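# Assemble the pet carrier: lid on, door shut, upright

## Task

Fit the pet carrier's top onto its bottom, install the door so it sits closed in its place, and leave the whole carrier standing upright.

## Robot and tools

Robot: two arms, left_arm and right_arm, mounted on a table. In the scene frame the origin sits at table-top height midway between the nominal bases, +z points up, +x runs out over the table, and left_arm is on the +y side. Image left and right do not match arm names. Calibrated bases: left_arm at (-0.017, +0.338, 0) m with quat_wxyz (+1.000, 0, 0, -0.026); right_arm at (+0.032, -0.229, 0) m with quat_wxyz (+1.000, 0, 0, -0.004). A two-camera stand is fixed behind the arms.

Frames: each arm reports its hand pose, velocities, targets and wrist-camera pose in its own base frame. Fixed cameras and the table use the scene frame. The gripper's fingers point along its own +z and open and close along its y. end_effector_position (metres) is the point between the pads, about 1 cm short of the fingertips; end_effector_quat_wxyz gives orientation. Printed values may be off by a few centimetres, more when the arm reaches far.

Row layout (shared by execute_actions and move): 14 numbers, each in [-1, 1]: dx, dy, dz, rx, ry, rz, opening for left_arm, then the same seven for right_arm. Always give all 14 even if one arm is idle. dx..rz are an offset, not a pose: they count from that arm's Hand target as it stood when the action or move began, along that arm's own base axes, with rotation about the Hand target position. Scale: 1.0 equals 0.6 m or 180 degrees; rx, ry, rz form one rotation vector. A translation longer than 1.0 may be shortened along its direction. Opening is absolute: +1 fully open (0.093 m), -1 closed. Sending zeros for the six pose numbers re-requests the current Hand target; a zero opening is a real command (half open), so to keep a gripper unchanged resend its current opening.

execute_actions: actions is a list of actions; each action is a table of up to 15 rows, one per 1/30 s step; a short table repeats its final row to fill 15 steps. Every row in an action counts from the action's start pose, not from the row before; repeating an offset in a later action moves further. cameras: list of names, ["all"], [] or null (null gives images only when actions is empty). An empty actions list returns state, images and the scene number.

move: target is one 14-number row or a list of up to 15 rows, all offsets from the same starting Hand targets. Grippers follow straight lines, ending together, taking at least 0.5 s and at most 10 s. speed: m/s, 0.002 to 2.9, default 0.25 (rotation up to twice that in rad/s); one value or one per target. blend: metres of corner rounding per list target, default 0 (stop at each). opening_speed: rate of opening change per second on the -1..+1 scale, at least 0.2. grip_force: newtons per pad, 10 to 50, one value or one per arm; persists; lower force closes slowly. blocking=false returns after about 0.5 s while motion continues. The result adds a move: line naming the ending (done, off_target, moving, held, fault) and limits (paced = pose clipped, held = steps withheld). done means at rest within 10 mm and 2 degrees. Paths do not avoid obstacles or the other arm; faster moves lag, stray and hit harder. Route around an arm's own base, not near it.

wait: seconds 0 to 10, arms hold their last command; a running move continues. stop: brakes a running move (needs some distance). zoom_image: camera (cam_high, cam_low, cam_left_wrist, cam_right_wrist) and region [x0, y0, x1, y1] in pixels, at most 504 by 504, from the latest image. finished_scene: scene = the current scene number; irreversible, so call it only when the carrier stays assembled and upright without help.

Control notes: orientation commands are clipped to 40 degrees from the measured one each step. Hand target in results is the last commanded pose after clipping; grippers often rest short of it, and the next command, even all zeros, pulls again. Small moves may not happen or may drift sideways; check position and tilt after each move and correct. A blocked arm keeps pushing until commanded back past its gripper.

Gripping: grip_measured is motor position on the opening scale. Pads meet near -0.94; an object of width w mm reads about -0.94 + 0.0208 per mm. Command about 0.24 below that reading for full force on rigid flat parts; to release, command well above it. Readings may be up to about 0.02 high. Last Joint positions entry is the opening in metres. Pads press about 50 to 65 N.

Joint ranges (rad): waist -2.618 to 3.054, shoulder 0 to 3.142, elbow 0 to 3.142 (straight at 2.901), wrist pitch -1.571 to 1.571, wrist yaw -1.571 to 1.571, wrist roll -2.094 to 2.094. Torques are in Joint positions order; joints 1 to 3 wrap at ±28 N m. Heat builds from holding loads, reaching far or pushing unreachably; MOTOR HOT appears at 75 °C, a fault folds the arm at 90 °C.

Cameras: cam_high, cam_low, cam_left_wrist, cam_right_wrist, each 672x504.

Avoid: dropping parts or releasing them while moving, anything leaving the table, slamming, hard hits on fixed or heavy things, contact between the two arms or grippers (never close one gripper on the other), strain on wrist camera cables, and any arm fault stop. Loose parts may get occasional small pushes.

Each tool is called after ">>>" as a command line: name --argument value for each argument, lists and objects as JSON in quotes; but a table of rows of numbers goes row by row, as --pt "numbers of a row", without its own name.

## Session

>>> execute_actions --actions '[]'

Scene clock: 0.00 s.
left_arm: end_effector_position=(+0.2344, +0.0250, +0.1802) grip_measured=+1.000 end_effector_quat_wxyz=(+0.517, -0.151, +0.842, +0.024) | right_arm: end_effector_position=(+0.2371, +0.0627, +0.1662) grip_measured=+1.000 end_effector_quat_wxyz=(+0.536, +0.107, +0.834, -0.072)
Joint positions: left_arm=[-0.091 0.442 0.473 -0.534 -0.277 -0.281 0.093] | right_arm=[0.854 0.778 0.499 -0.523 0.957 0.696 0.093]
Joint velocities: within noise
Joint torques (N m): no reading
Heat: left arm: 45 °C; right arm: 38 °C.
Hand target: left_arm +0.2363, +0.0249, +0.1890; +0.527, -0.152, +0.836, +0.021 | right_arm +0.2381, +0.0638, +0.1706; +0.540, +0.110, +0.832, -0.067
Tool commands: left_gripper/opening=+1.0 right_gripper/opening=+1.0

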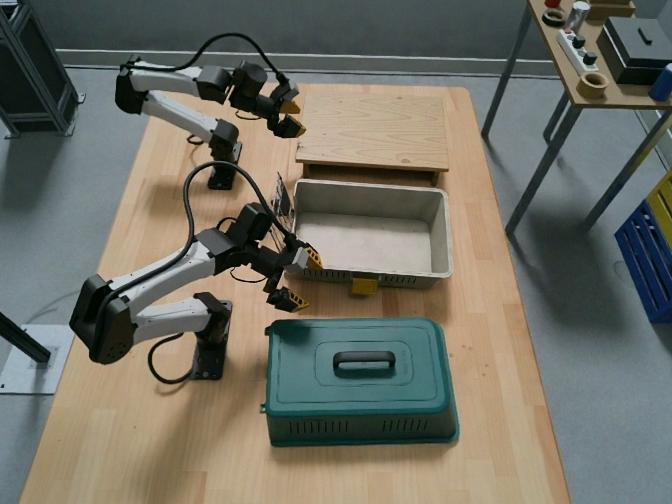

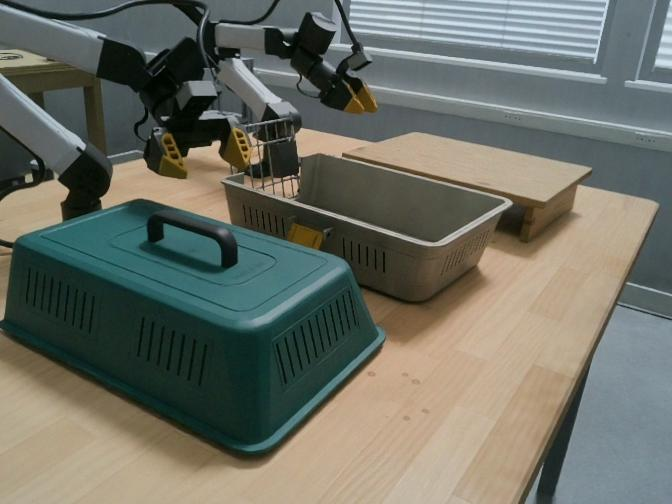

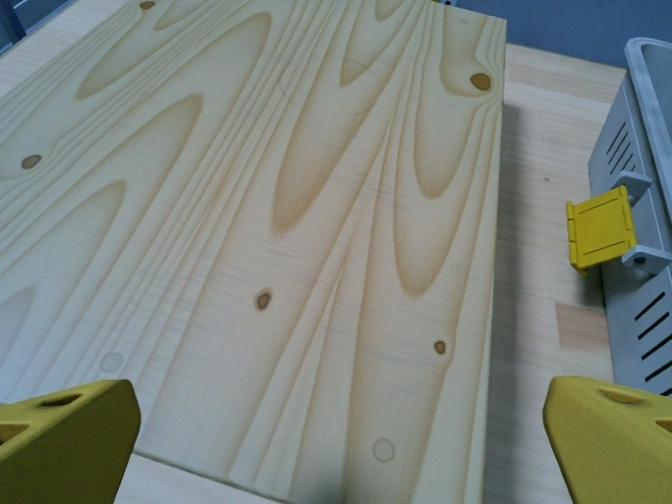

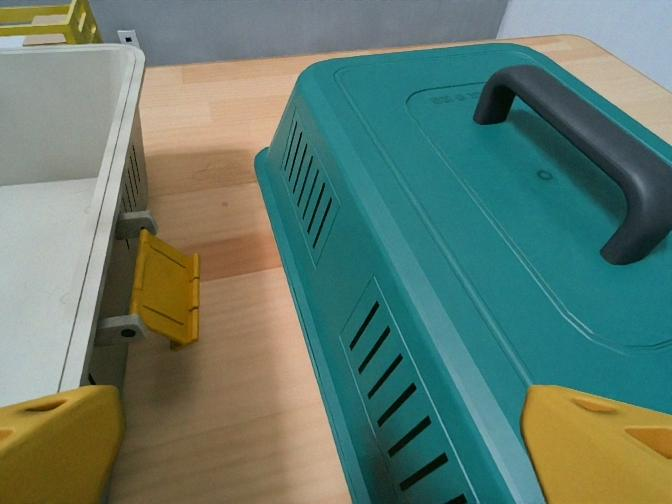

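>>> move --pt "0 0 0.187 0 0 0 1 0 0 0.23 0 0 0 1" --pt "-0.06 -0.29 0.187 0.02 -0.045 -0.075 1 0.195 -0.257 0.2 0.0164 0.1437 0.0813 1" --pt "-0.2975 -0.3995 0.187 0.0435 -0.0912 -0.1496 1 0.195 -0.257 0.083 0.0164 0.1437 0.0813 1" --blend '[0.03,0.03,0]' --cameras '["all"]'

Scene clock: 13.33 s.
left_arm: end_effector_position=(+0.0598, -0.2158, +0.2919) grip_measured=+1.000 end_effector_quat_wxyz=(+0.602, +0.206, +0.752, -0.173) | right_arm: end_effector_position=(+0.3545, -0.0904, +0.2147) grip_measured=+1.000 end_effector_quat_wxyz=(+0.326, +0.007, +0.945, +0.002)
Joint positions: left_arm=[-2.125 1.133 1.09 -1.56 -1.354 -1.615 0.093] | right_arm=[-0.346 1.39 1.284 -0.829 -0.21 -0.262 0.093]
Joint torques (N m): left_arm=[-0.27 -2.93 8.64 0.2 -0.66 -0.09] | right_arm=[-0.65 -7.94 6.93 1.74 -0.26 -0.17]
Heat: left arm: 48 °C; right arm: 40 °C.
Hand target: left_arm +0.0578, -0.2148, +0.3011; +0.640, +0.080, +0.761, -0.067 | right_arm +0.3551, -0.0903, +0.2204; +0.342, +0.000, +0.940, +0.000
Off the commanded pose: left_arm 0.010 m, 19 deg | right_arm 0.006 m, 2 deg.
joint sent to its limit (left arm) — joint 4 (wrist pitch), lower limit. The joint targets are off in orientation, not in position.
move: off_target (left_arm)

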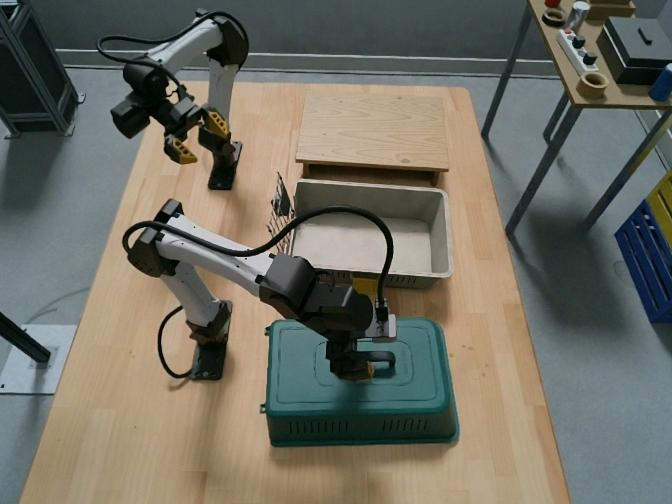

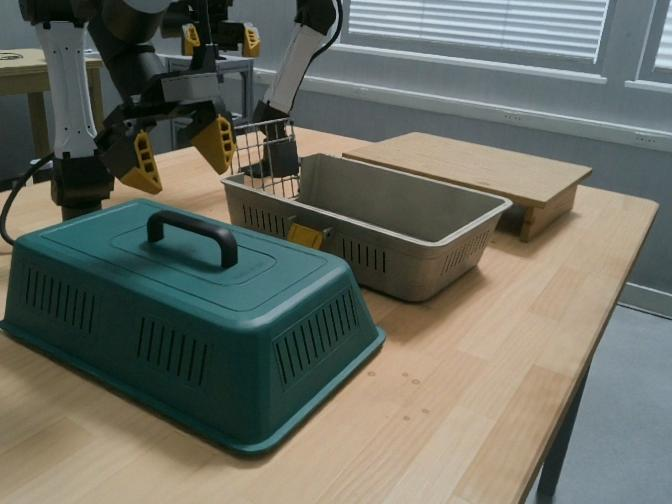

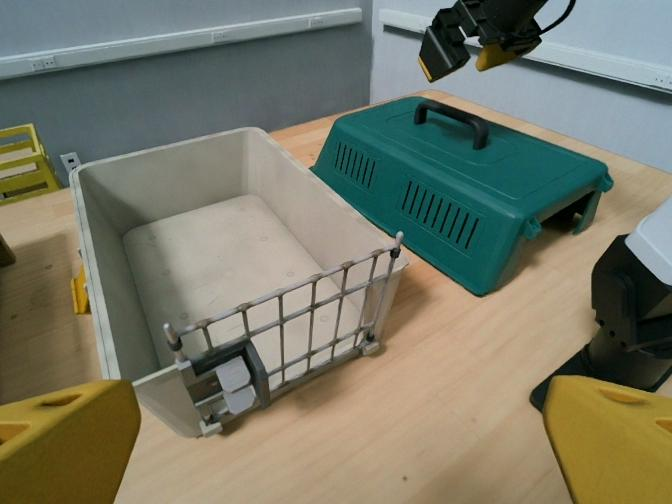

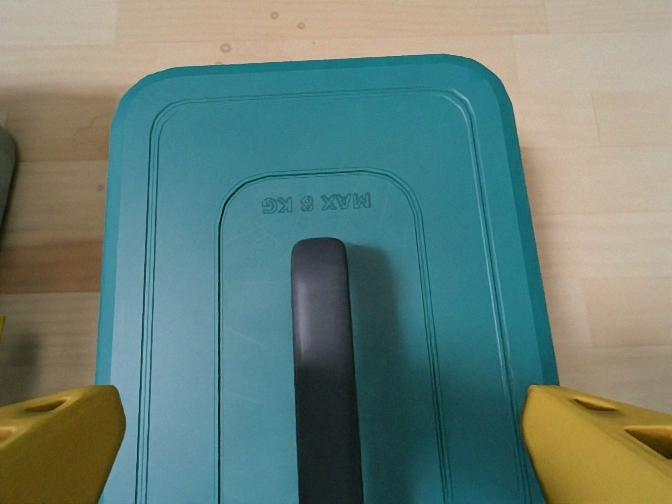

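>>> move --target '[0,0,0,0,0,0,1,0.007,-0.002,-0.128,0,0,-0.004,1]' --speed 0.12 --cameras '["cam_low","cam_right_wrist"]'

>>> zoom_image --camera "cam_low" --region '[100, 130, 300, 290]'

Scene clock: 17.90 s.
left_arm: end_effector_position=(+0.0598, -0.2158, +0.2917) grip_measured=+1.000 end_effector_quat_wxyz=(+0.602, +0.206, +0.752, -0.173) | right_arm: end_effector_position=(+0.3570, -0.0912, +0.1460) grip_measured=+1.000 end_effector_quat_wxyz=(+0.338, +0.006, +0.941, -0.002)
Joint positions: left_arm=[-2.125 1.133 1.09 -1.56 -1.353 -1.616 0.093] | right_arm=[-0.346 1.384 0.991 -0.517 -0.21 -0.262 0.093]
Joint torques (N m): left_arm=[-0.32 -2.93 8.65 0.21 -0.63 -0.06] | right_arm=[-0.12 -5.45 7.09 1.79 -0.14 -0.03]
Heat: left arm: 49 °C; right arm: 40 °C.
Hand target: left_arm +0.0578, -0.2148, +0.3012; +0.640, +0.080, +0.762, -0.067 | right_arm +0.3593, -0.0915, +0.1435; +0.341, +0.006, +0.940, -0.002
Off the commanded pose: left_arm 0.010 m, 19 deg | right_arm 0.003 m, 0 deg.
joint sent to its limit (left arm) — joint 4 (wrist pitch), lower limit. The joint targets are off in orientation, not in position.
move: off_target (left_arm)
Images, in order (width x height): cam_low 672x504, cam_right_wrist 672x504.

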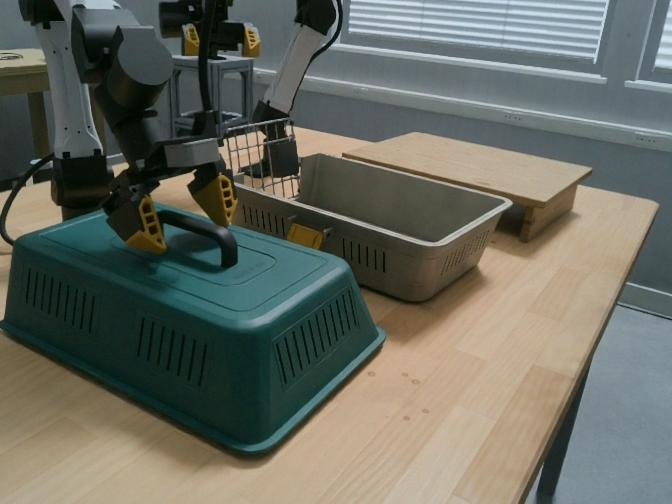

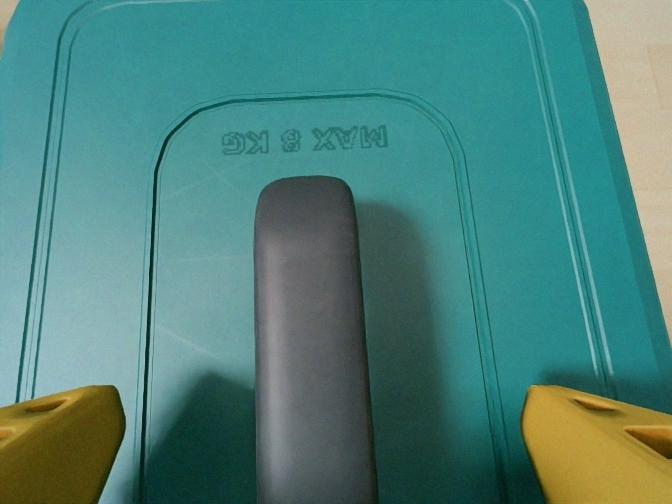

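Scaled by 2.520 from the camera's 672x504 image, which has a finer 960x720 frame.

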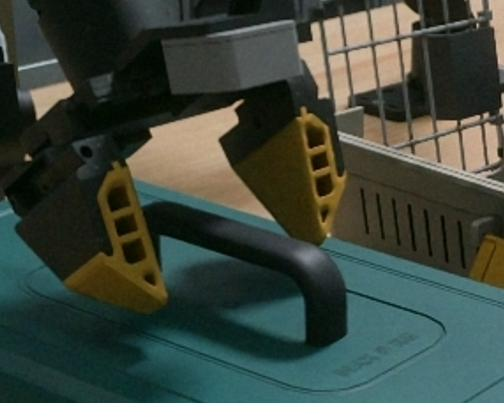

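>>> move --target '[0,0,0,0,0,0,1,0.0,0.0,-0.005,0,0,0.01,1]' --speed 0.1

>>> move --target '[0,0,0,0,0,0,1,0,0,0,0,0,0,-0.9]' --opening_speed 0.8 --cameras '["cam_low","cam_right_wrist","cam_high"]'

>>> zoom_image --camera "cam_high" --region '[250, 160, 460, 300]'

Scene clock: 22.97 s.
left_arm: end_effector_position=(+0.0598, -0.2158, +0.2917) grip_measured=+1.000 end_effector_quat_wxyz=(+0.602, +0.206, +0.752, -0.173) | right_arm: end_effector_position=(+0.3580, -0.0911, +0.1447) grip_measured=+1.000 end_effector_quat_wxyz=(+0.338, -0.003, +0.941, +0.001)
Joint positions: left_arm=[-2.125 1.133 1.09 -1.56 -1.353 -1.616 0.093] | right_arm=[-0.351 1.391 0.991 -0.512 -0.225 -0.281 0.093]
Joint torques (N m): left_arm=[-0.29 -2.81 8.85 0.17 -0.71 -0.06] | right_arm=[-0.75 -5.44 6.74 1.79 -0.27 -0.16]
Heat: left arm: 50 °C; right arm: 41 °C.
Hand target: left_arm +0.0578, -0.2148, +0.3012; +0.640, +0.080, +0.762, -0.067 | right_arm +0.3593, -0.0916, +0.1404; +0.341, -0.009, +0.940, +0.003
Off the commanded pose: left_arm 0.010 m, 19 deg | right_arm 0.004 m, 1 deg.
joint sent to its limit (left arm) — joint 4 (wrist pitch), lower limit. The joint targets are off in orientation, not in position.
move: off_target (left_arm)

Scene clock: 25.57 s.
left_arm: end_effector_position=(+0.0598, -0.2158, +0.2917) grip_measured=+1.000 end_effector_quat_wxyz=(+0.602, +0.206, +0.752, -0.173) | right_arm: end_effector_position=(+0.3582, -0.0908, +0.1449) grip_measured=-0.605 end_effector_quat_wxyz=(+0.339, -0.009, +0.941, +0.000)
Joint positions: left_arm=[-2.125 1.133 1.09 -1.56 -1.353 -1.616 0.093] | right_arm=[-0.351 1.391 0.991 -0.511 -0.227 -0.292 0.016]
Joint torques (N m): left_arm=[-0.32 -3.04 8.64 0.18 -0.64 -0.09] | right_arm=[-0.73 -5.39 6.71 1.78 -0.25 -0.06]
Heat: left arm: 51 °C; right arm: 41 °C.
Hand target: left_arm +0.0578, -0.2148, +0.3012; +0.640, +0.080, +0.762, -0.067 | right_arm +0.3593, -0.0916, +0.1405; +0.341, -0.009, +0.940, +0.003
Off the commanded pose: left_arm 0.010 m, 19 deg | right_arm 0.005 m, 0 deg.
joint sent to its limit (left arm) — joint 4 (wrist pitch), lower limit. The joint targets are off in orientation, not in position.
move: off_target (left_arm)
Images, in order (width x height): cam_high 672x504, cam_low 672x504, cam_right_wrist 672x504.

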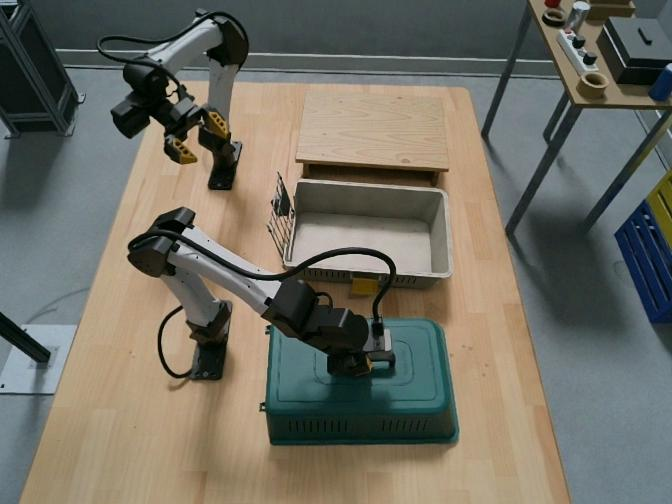

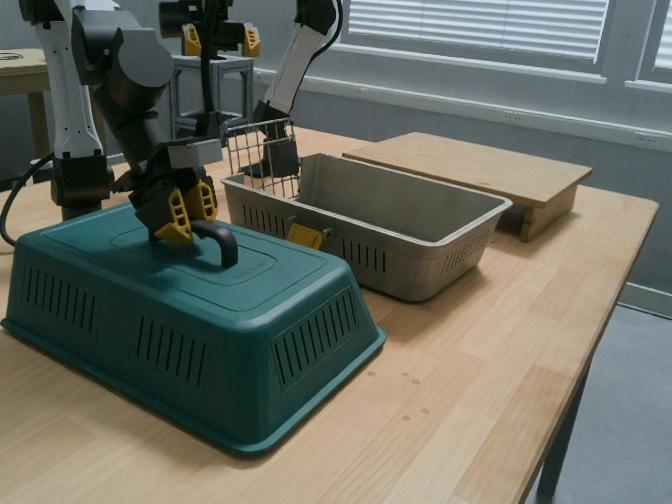

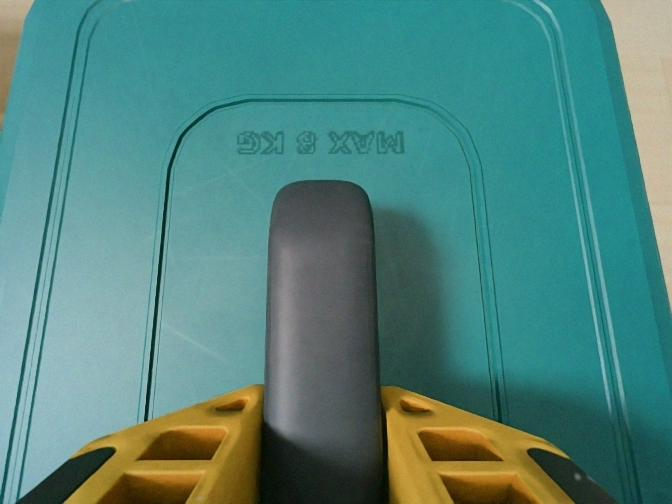

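Scaled by 2.400 from the camera's 672x504 image, which has a finer 960x720 frame.

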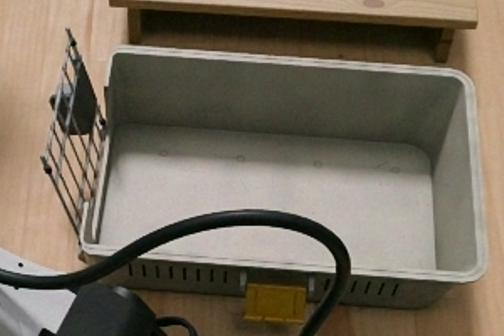

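>>> move --pt "0 0 0 0 0 0 1 0.02 0 0.35 0 -0.01 0 -0.9" --pt "0 0 0 0 0 0 1 0.045 0.593 0.34 0 -0.01 -0.0306 -0.9" --pt "0 0 0 0 0 0 1 0.045 0.593 0.29 0 -0.01 -0.0306 -0.9" --speed 0.16 --blend '[0.04,0.03,0]' --cameras '["all"]'

>>> zoom_image --camera "cam_high" --region '[250, 160, 460, 300]'

>>> zoom_image --camera "cam_low" --region '[200, 50, 530, 300]'

Scene clock: 44.63 s.
left_arm: end_effector_position=(+0.0598, -0.2158, +0.2917) grip_measured=+1.000 end_effector_quat_wxyz=(+0.602, +0.206, +0.752, -0.173) | right_arm: end_effector_position=(+0.3799, +0.2688, +0.2917) grip_measured=-0.616 end_effector_quat_wxyz=(+0.316, +0.015, +0.948, -0.028)
Joint positions: left_arm=[-2.125 1.133 1.09 -1.56 -1.353 -1.616 0.093] | right_arm=[0.786 2.173 2.629 -1.583 0.487 0.706 0.016]
Joint torques (N m): left_arm=[-0.23 -3 8.62 0.18 -0.67 -0.06] | right_arm=[-0.5 -15.2 6.26 1.56 0.74 0.04]
Heat: left arm: 53 °C; right arm: 43 °C.
Hand target: left_arm +0.0578, -0.2148, +0.3012; +0.640, +0.080, +0.762, -0.067 | right_arm +0.3862, +0.2642, +0.3146; +0.356, +0.036, +0.934, -0.013
Off the commanded pose: left_arm 0.010 m, 19 deg | right_arm 0.024 m, 6 deg.
joint read past its limit (right arm) — joint 4 (wrist pitch), lower limit.
joint sent to its limit (left arm) — joint 4 (wrist pitch), lower limit. The joint targets are off in orientation, not in position.
move: off_target (left_arm, right_arm); blend cut to 0.015 m at target 2

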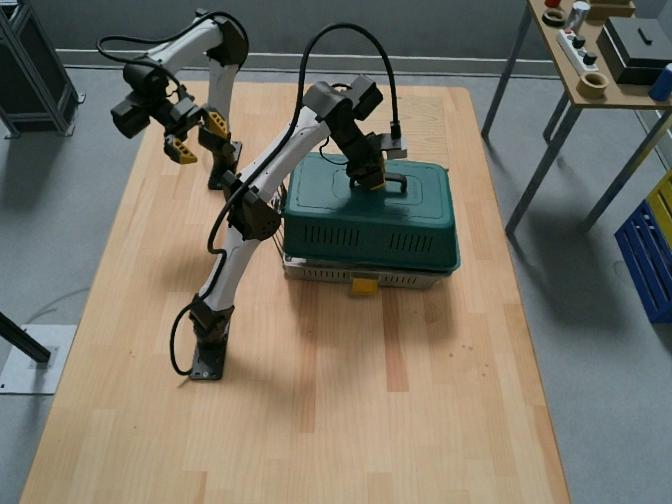

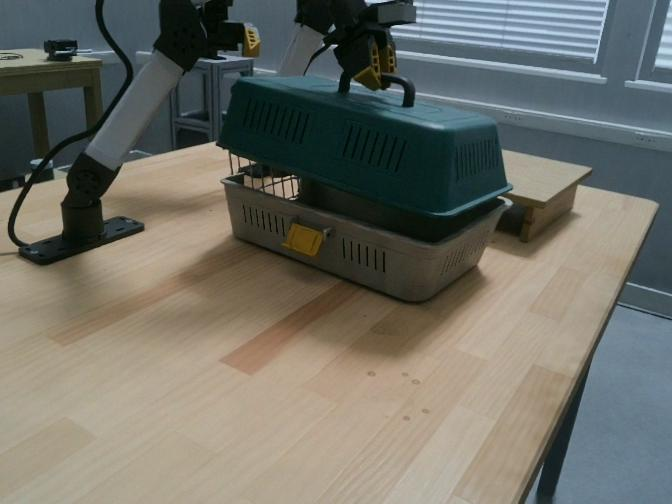

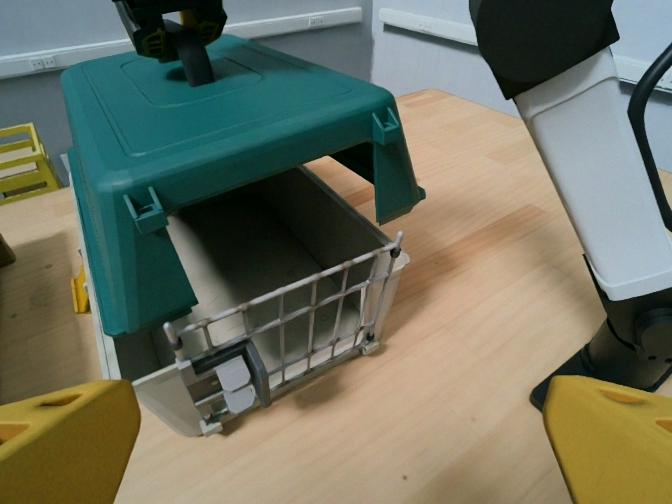

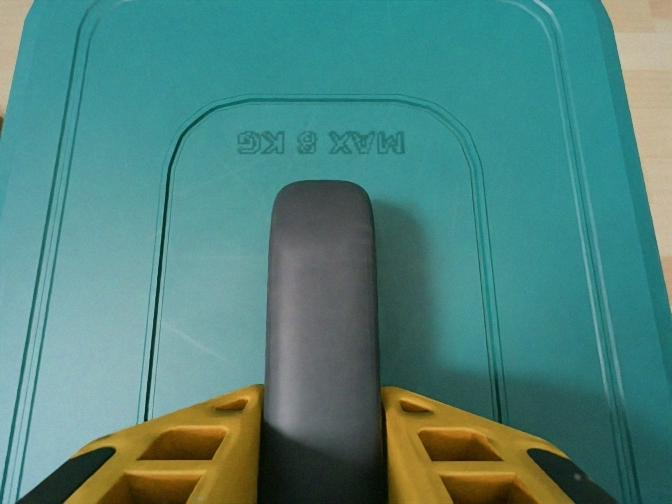

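Scaled by 2.400 from the camera's 672x504 image, which has a finer 960x720 frame.

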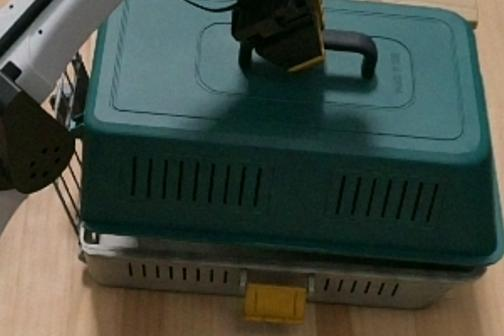

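Scaled by 1.527 from the camera's 672x504 image, which has a finer 960x720 frame.

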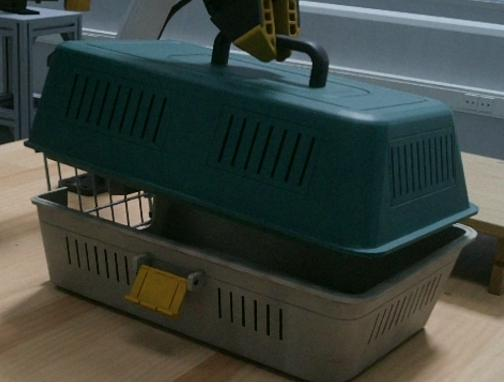

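>>> move --target '[0,0,0,0,0,0,1,0,0.003,-0.01,0.012,-0.019,-0.014,-0.9]' --speed 0.08 --cameras '["all"]'

>>> zoom_image --camera "cam_high" --region '[250, 160, 460, 300]'

>>> zoom_image --camera "cam_low" --region '[200, 50, 530, 300]'

Scene clock: 52.60 s.
left_arm: end_effector_position=(+0.0598, -0.2158, +0.2917) grip_measured=+1.000 end_effector_quat_wxyz=(+0.602, +0.206, +0.752, -0.173) | right_arm: end_effector_position=(+0.3824, +0.2684, +0.2718) grip_measured=-0.617 end_effector_quat_wxyz=(+0.330, +0.042, +0.942, -0.032)
Joint positions: left_arm=[-2.125 1.133 1.09 -1.56 -1.353 -1.616 0.093] | right_arm=[0.795 2.067 2.342 -1.402 0.529 0.763 0.016]
Joint torques (N m): left_arm=[-0.32 -2.92 8.8 0.17 -0.66 -0.07] | right_arm=[0.17 -17.66 7.02 1.66 0.8 0.03]
Heat: left arm: 54 °C; right arm: 43 °C.
Hand target: left_arm +0.0578, -0.2148, +0.3012; +0.640, +0.080, +0.762, -0.067 | right_arm +0.3862, +0.2660, +0.3086; +0.383, +0.064, +0.922, -0.002
Off the commanded pose: left_arm 0.010 m, 19 deg | right_arm 0.037 m, 8 deg.
joint sent to its limit (left arm) — joint 4 (wrist pitch), lower limit. The joint targets are off in orientation, not in position.
move: off_target (left_arm, right_arm)

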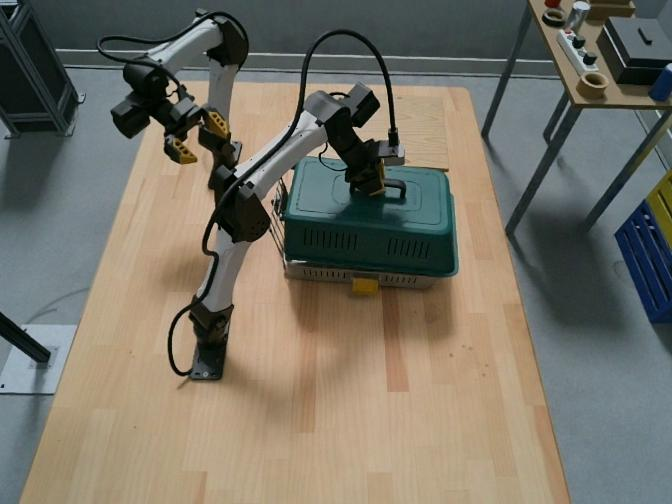

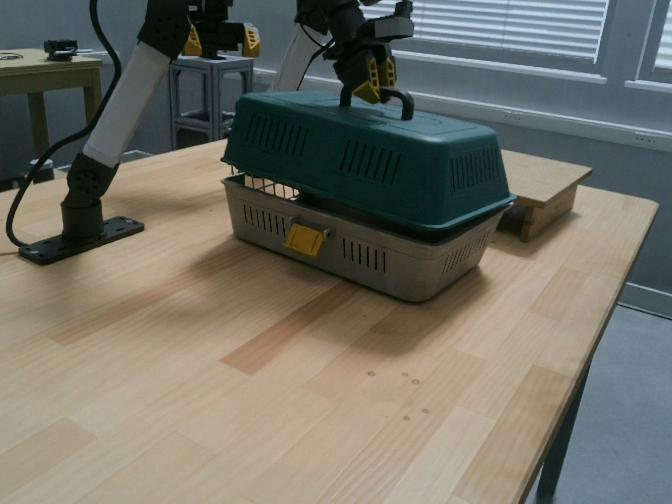

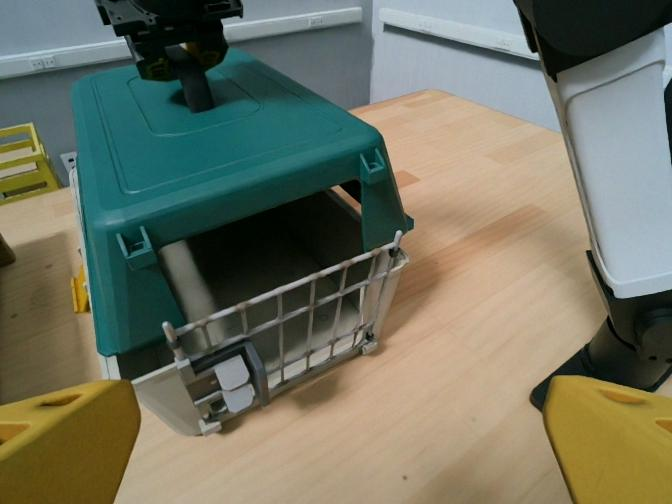

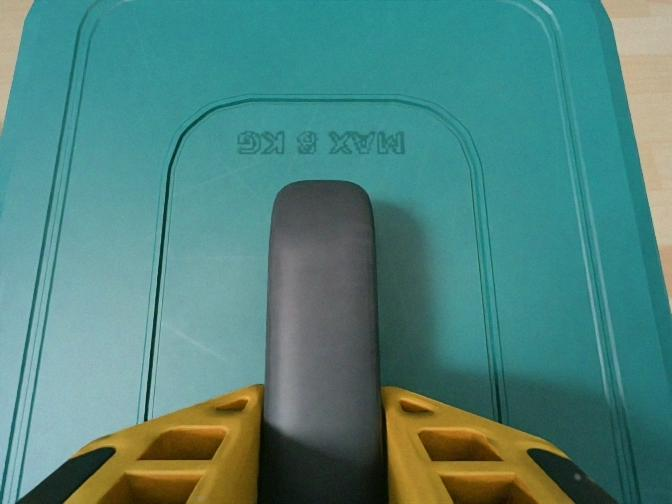

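Scaled by 2.400 from the camera's 672x504 image, which has a finer 960x720 frame.

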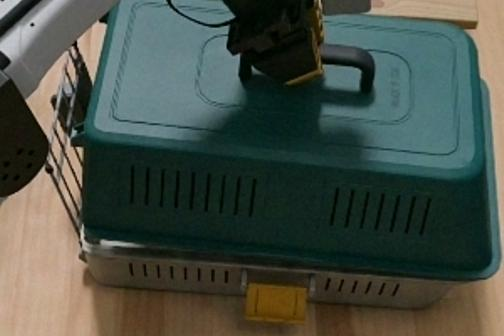

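Scaled by 1.527 from the camera's 672x504 image, which has a finer 960x720 frame.

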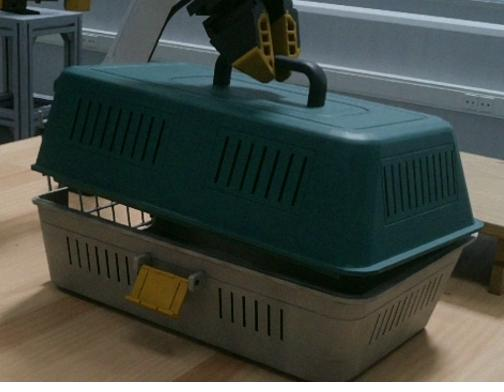

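>>> move --target '[0,0,0,0,0,0,1,-0.012,0.001,-0.012,0.014,-0.01,0.0,-0.9]' --speed 0.06 --cameras '["all"]'

>>> zoom_image --camera "cam_high" --region '[250, 160, 460, 300]'

>>> zoom_image --camera "cam_low" --region '[200, 50, 530, 300]'

Scene clock: 62.00 s.
left_arm: end_effector_position=(+0.0598, -0.2158, +0.2917) grip_measured=+1.000 end_effector_quat_wxyz=(+0.602, +0.206, +0.752, -0.173) | right_arm: end_effector_position=(+0.3743, +0.2675, +0.2650) grip_measured=-0.617 end_effector_quat_wxyz=(+0.344, +0.050, +0.938, -0.013)
Joint positions: left_arm=[-2.125 1.133 1.09 -1.56 -1.353 -1.616 0.093] | right_arm=[0.807 1.953 2.124 -1.256 0.53 0.779 0.016]
Joint torques (N m): left_arm=[-0.21 -2.96 8.61 0.17 -0.64 -0.07] | right_arm=[0.27 -16.77 7.45 1.78 0.79 0.04]
Heat: left arm: 55 °C; right arm: 49 °C.
Hand target: left_arm +0.0578, -0.2148, +0.3012; +0.640, +0.080, +0.762, -0.067 | right_arm +0.3791, +0.2665, +0.3014; +0.396, +0.073, +0.915, +0.019
Off the commanded pose: left_arm 0.010 m, 19 deg | right_arm 0.037 m, 8 deg.
joint sent to its limit (left arm) — joint 4 (wrist pitch), lower limit. The joint targets are off in orientation, not in position.
move: off_target (left_arm, right_arm)

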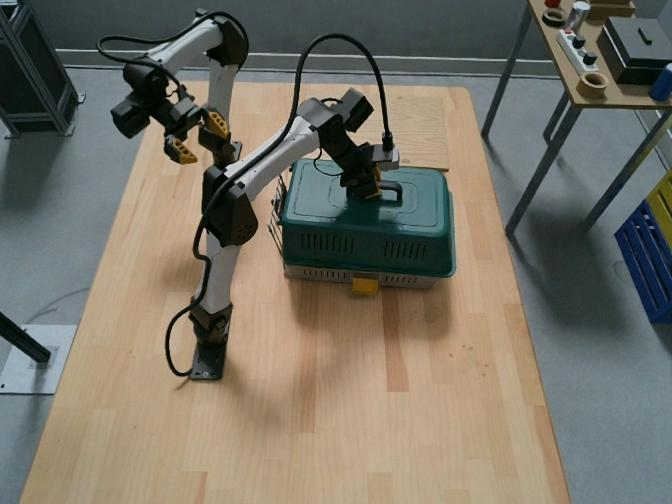

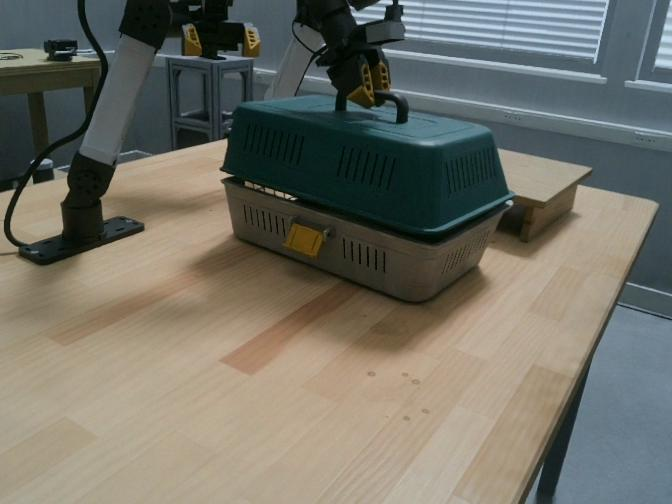

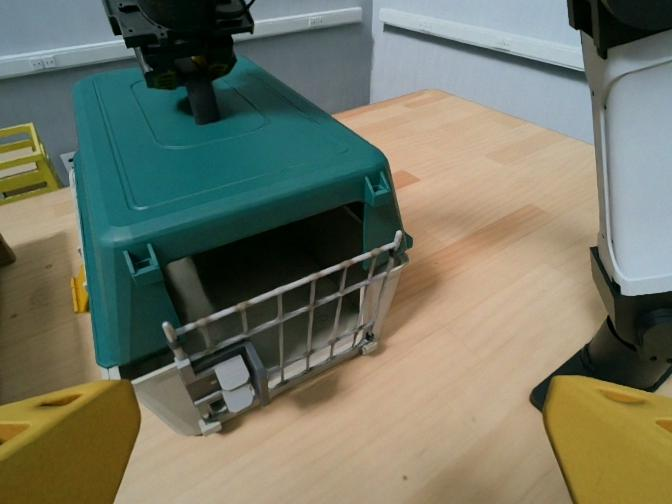

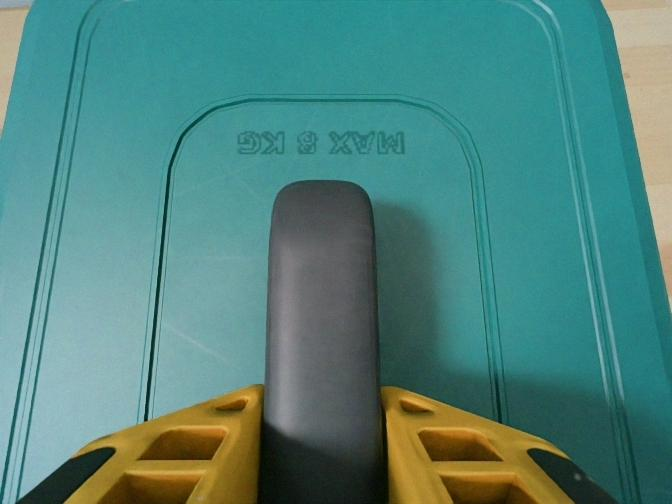

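Scaled by 2.400 from the camera's 672x504 image, which has a finer 960x720 frame.

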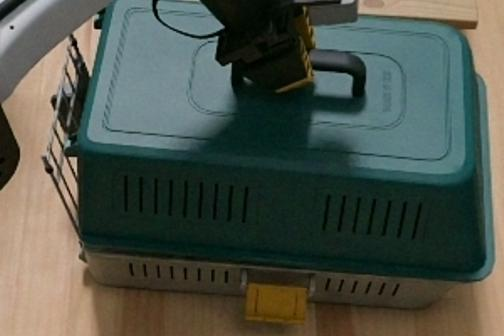

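Scaled by 1.527 from the camera's 672x504 image, which has a finer 960x720 frame.

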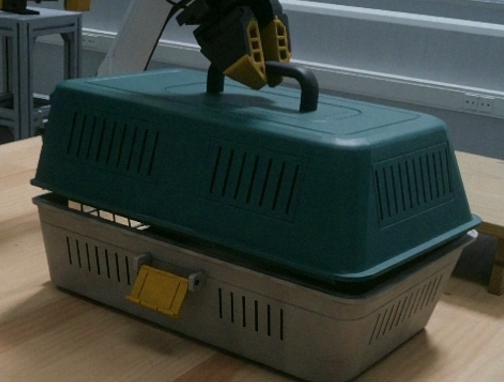

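>>> move --pt "0.195 -0.147 -0.165 0.002 0.028 0.0755 -1 0 0 0 0 0 0 -0.9" --pt "0.275 -0.147 -0.165 0.002 0.028 0.0755 -1 0 0 0 0 0 0 -0.9" --speed 0.1 --cameras '["all"]'

>>> zoom_image --camera "cam_high" --region '[250, 160, 460, 300]'

Scene clock: 75.90 s.
left_arm: end_effector_position=(+0.2220, -0.3052, +0.1904) grip_measured=-0.981 end_effector_quat_wxyz=(+0.605, +0.004, +0.796, +0.030) | right_arm: end_effector_position=(+0.3744, +0.2677, +0.2651) grip_measured=-0.617 end_effector_quat_wxyz=(+0.344, +0.050, +0.938, -0.013)
Joint positions: left_arm=[-1.382 1.658 1.113 -0.543 -1.266 -1.015 0] | right_arm=[0.807 1.953 2.124 -1.255 0.53 0.779 0.016]
Joint torques (N m): left_arm=[0.39 -11.3 5.78 1.41 -0.54 0.21] | right_arm=[0.21 -16.79 7.47 1.78 0.78 0.05]
Heat: left arm: 55 °C; right arm: 54 °C.
Hand target: left_arm +0.2228, -0.3030, +0.2023; +0.609, -0.011, +0.793, +0.008 | right_arm +0.3791, +0.2665, +0.3014; +0.395, +0.073, +0.915, +0.019
Off the commanded pose: left_arm 0.012 m, 3 deg | right_arm 0.037 m, 8 deg.
move: off_target (left_arm, right_arm)

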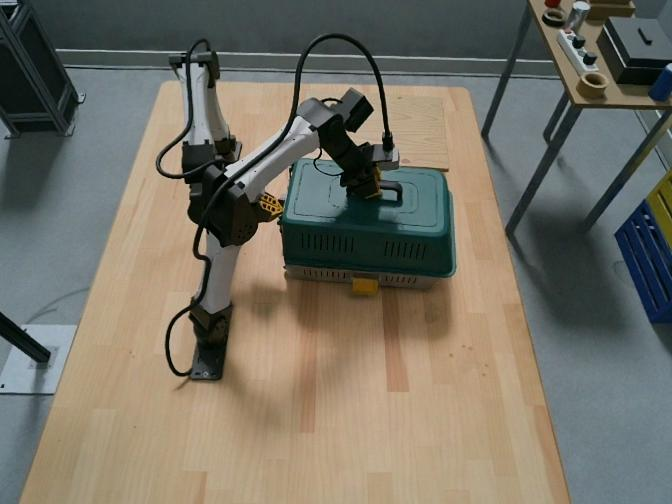

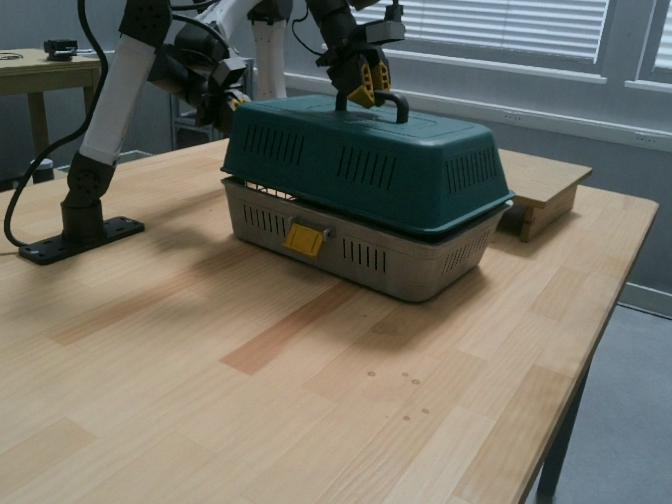

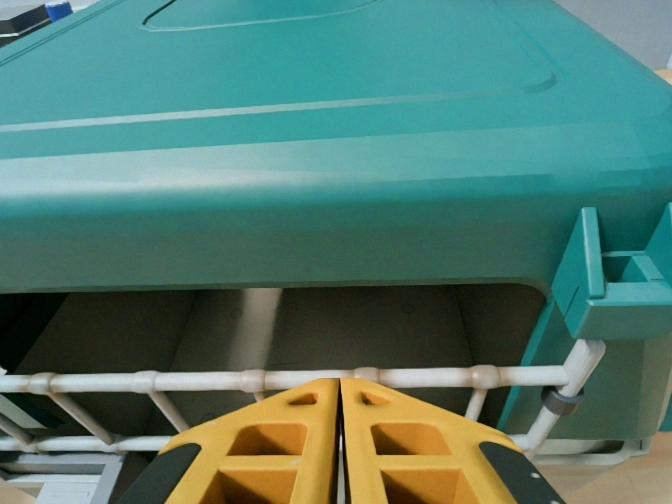

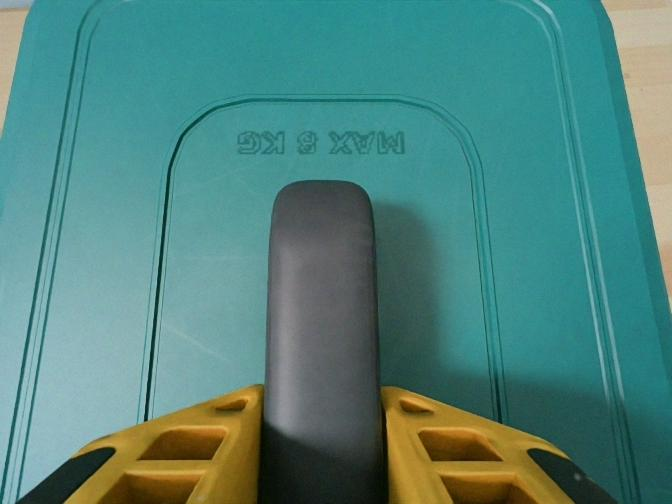

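Scaled by 2.400 from the camera's 672x504 image, which has a finer 960x720 frame.

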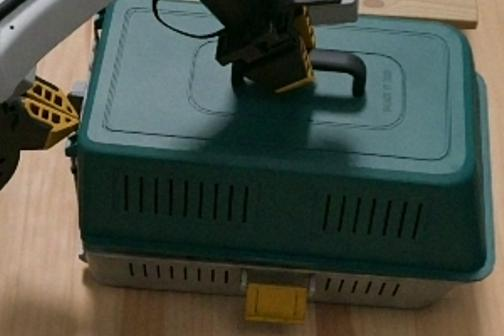

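>>> move --target '[0.007,0,0,0,0,0,-1,-0.005,0,-0.022,-0.004,0.0,0.003,-0.9]' --speed 0.03 --cameras '["cam_high","cam_low","cam_left_wrist"]'

>>> zoom_image --camera "cam_high" --region '[250, 160, 460, 300]'

>>> zoom_image --camera "cam_left_wrist" --region '[450, 190, 670, 440]'

>>> zoom_image --camera "cam_low" --region '[200, 50, 530, 300]'

Scene clock: 81.63 s.
left_arm: end_effector_position=(+0.2242, -0.3057, +0.1901) grip_measured=-0.981 end_effector_quat_wxyz=(+0.605, +0.007, +0.796, +0.029) | right_arm: end_effector_position=(+0.3704, +0.2661, +0.2575) grip_measured=-0.617 end_effector_quat_wxyz=(+0.348, +0.049, +0.936, -0.012)
Joint positions: left_arm=[-1.374 1.653 1.102 -0.507 -1.259 -0.978 0] | right_arm=[0.812 1.912 2.028 -1.195 0.536 0.779 0.016]
Joint torques (N m): left_arm=[0.8 -11.11 6.01 1.47 -0.51 0.18] | right_arm=[0.31 -15.61 7.08 1.82 0.79 -0.05]
Heat: left arm: 55 °C; right arm: 55 °C.
Hand target: left_arm +0.2270, -0.3029, +0.2022; +0.609, -0.011, +0.793, +0.008 | right_arm +0.3760, +0.2666, +0.2882; +0.396, +0.066, +0.916, +0.015
Off the commanded pose: left_arm 0.013 m, 3 deg | right_arm 0.031 m, 7 deg.
move: off_target (left_arm, right_arm)
Images, in order (width x height): cam_high 672x504, cam_low 672x504, cam_left_wrist 672x504.

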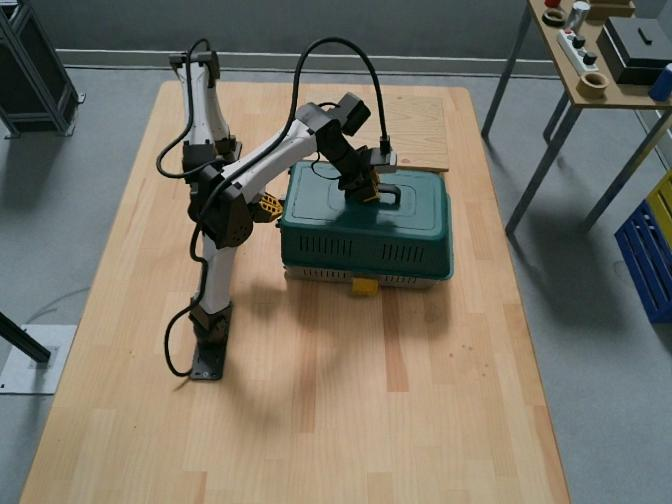

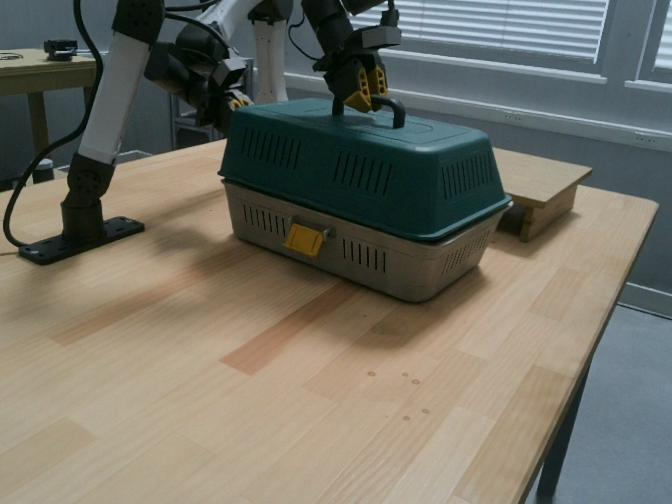

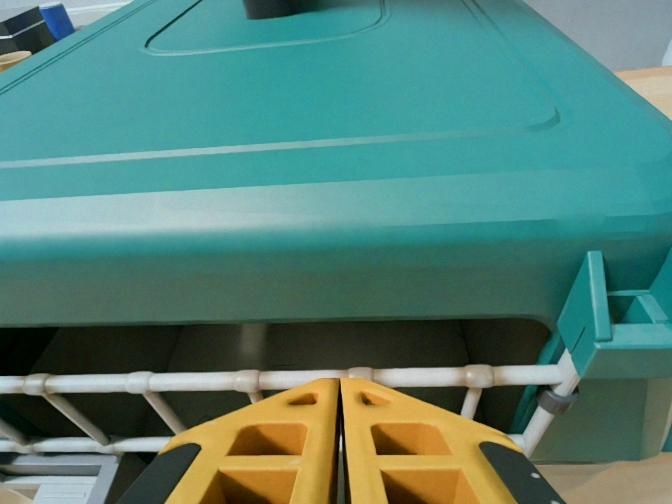

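Scaled by 2.400 from the camera's 672x504 image, which has a finer 960x720 frame.

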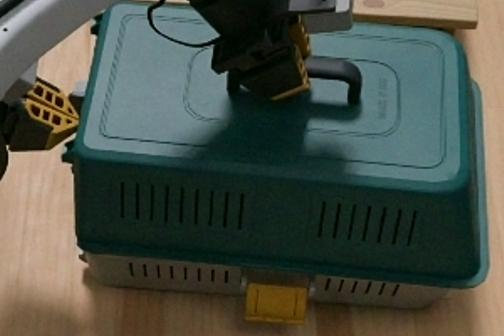

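Scaled by 2.016 from the camera's 672x504 image, which has a finer 960x720 frame.

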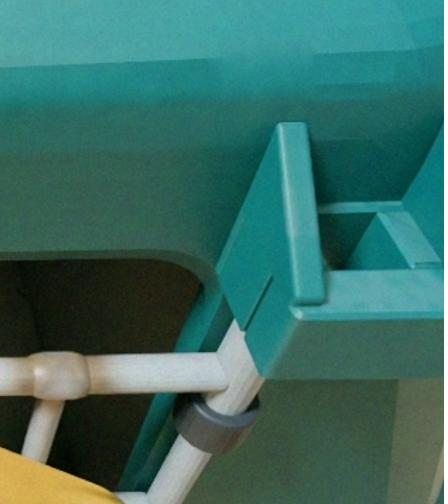

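Scaled by 1.527 from the camera's 672x504 image, which has a finer 960x720 frame.

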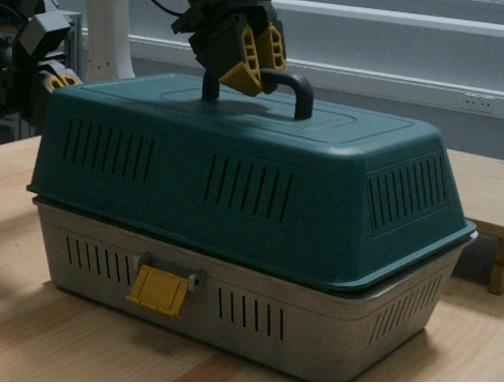

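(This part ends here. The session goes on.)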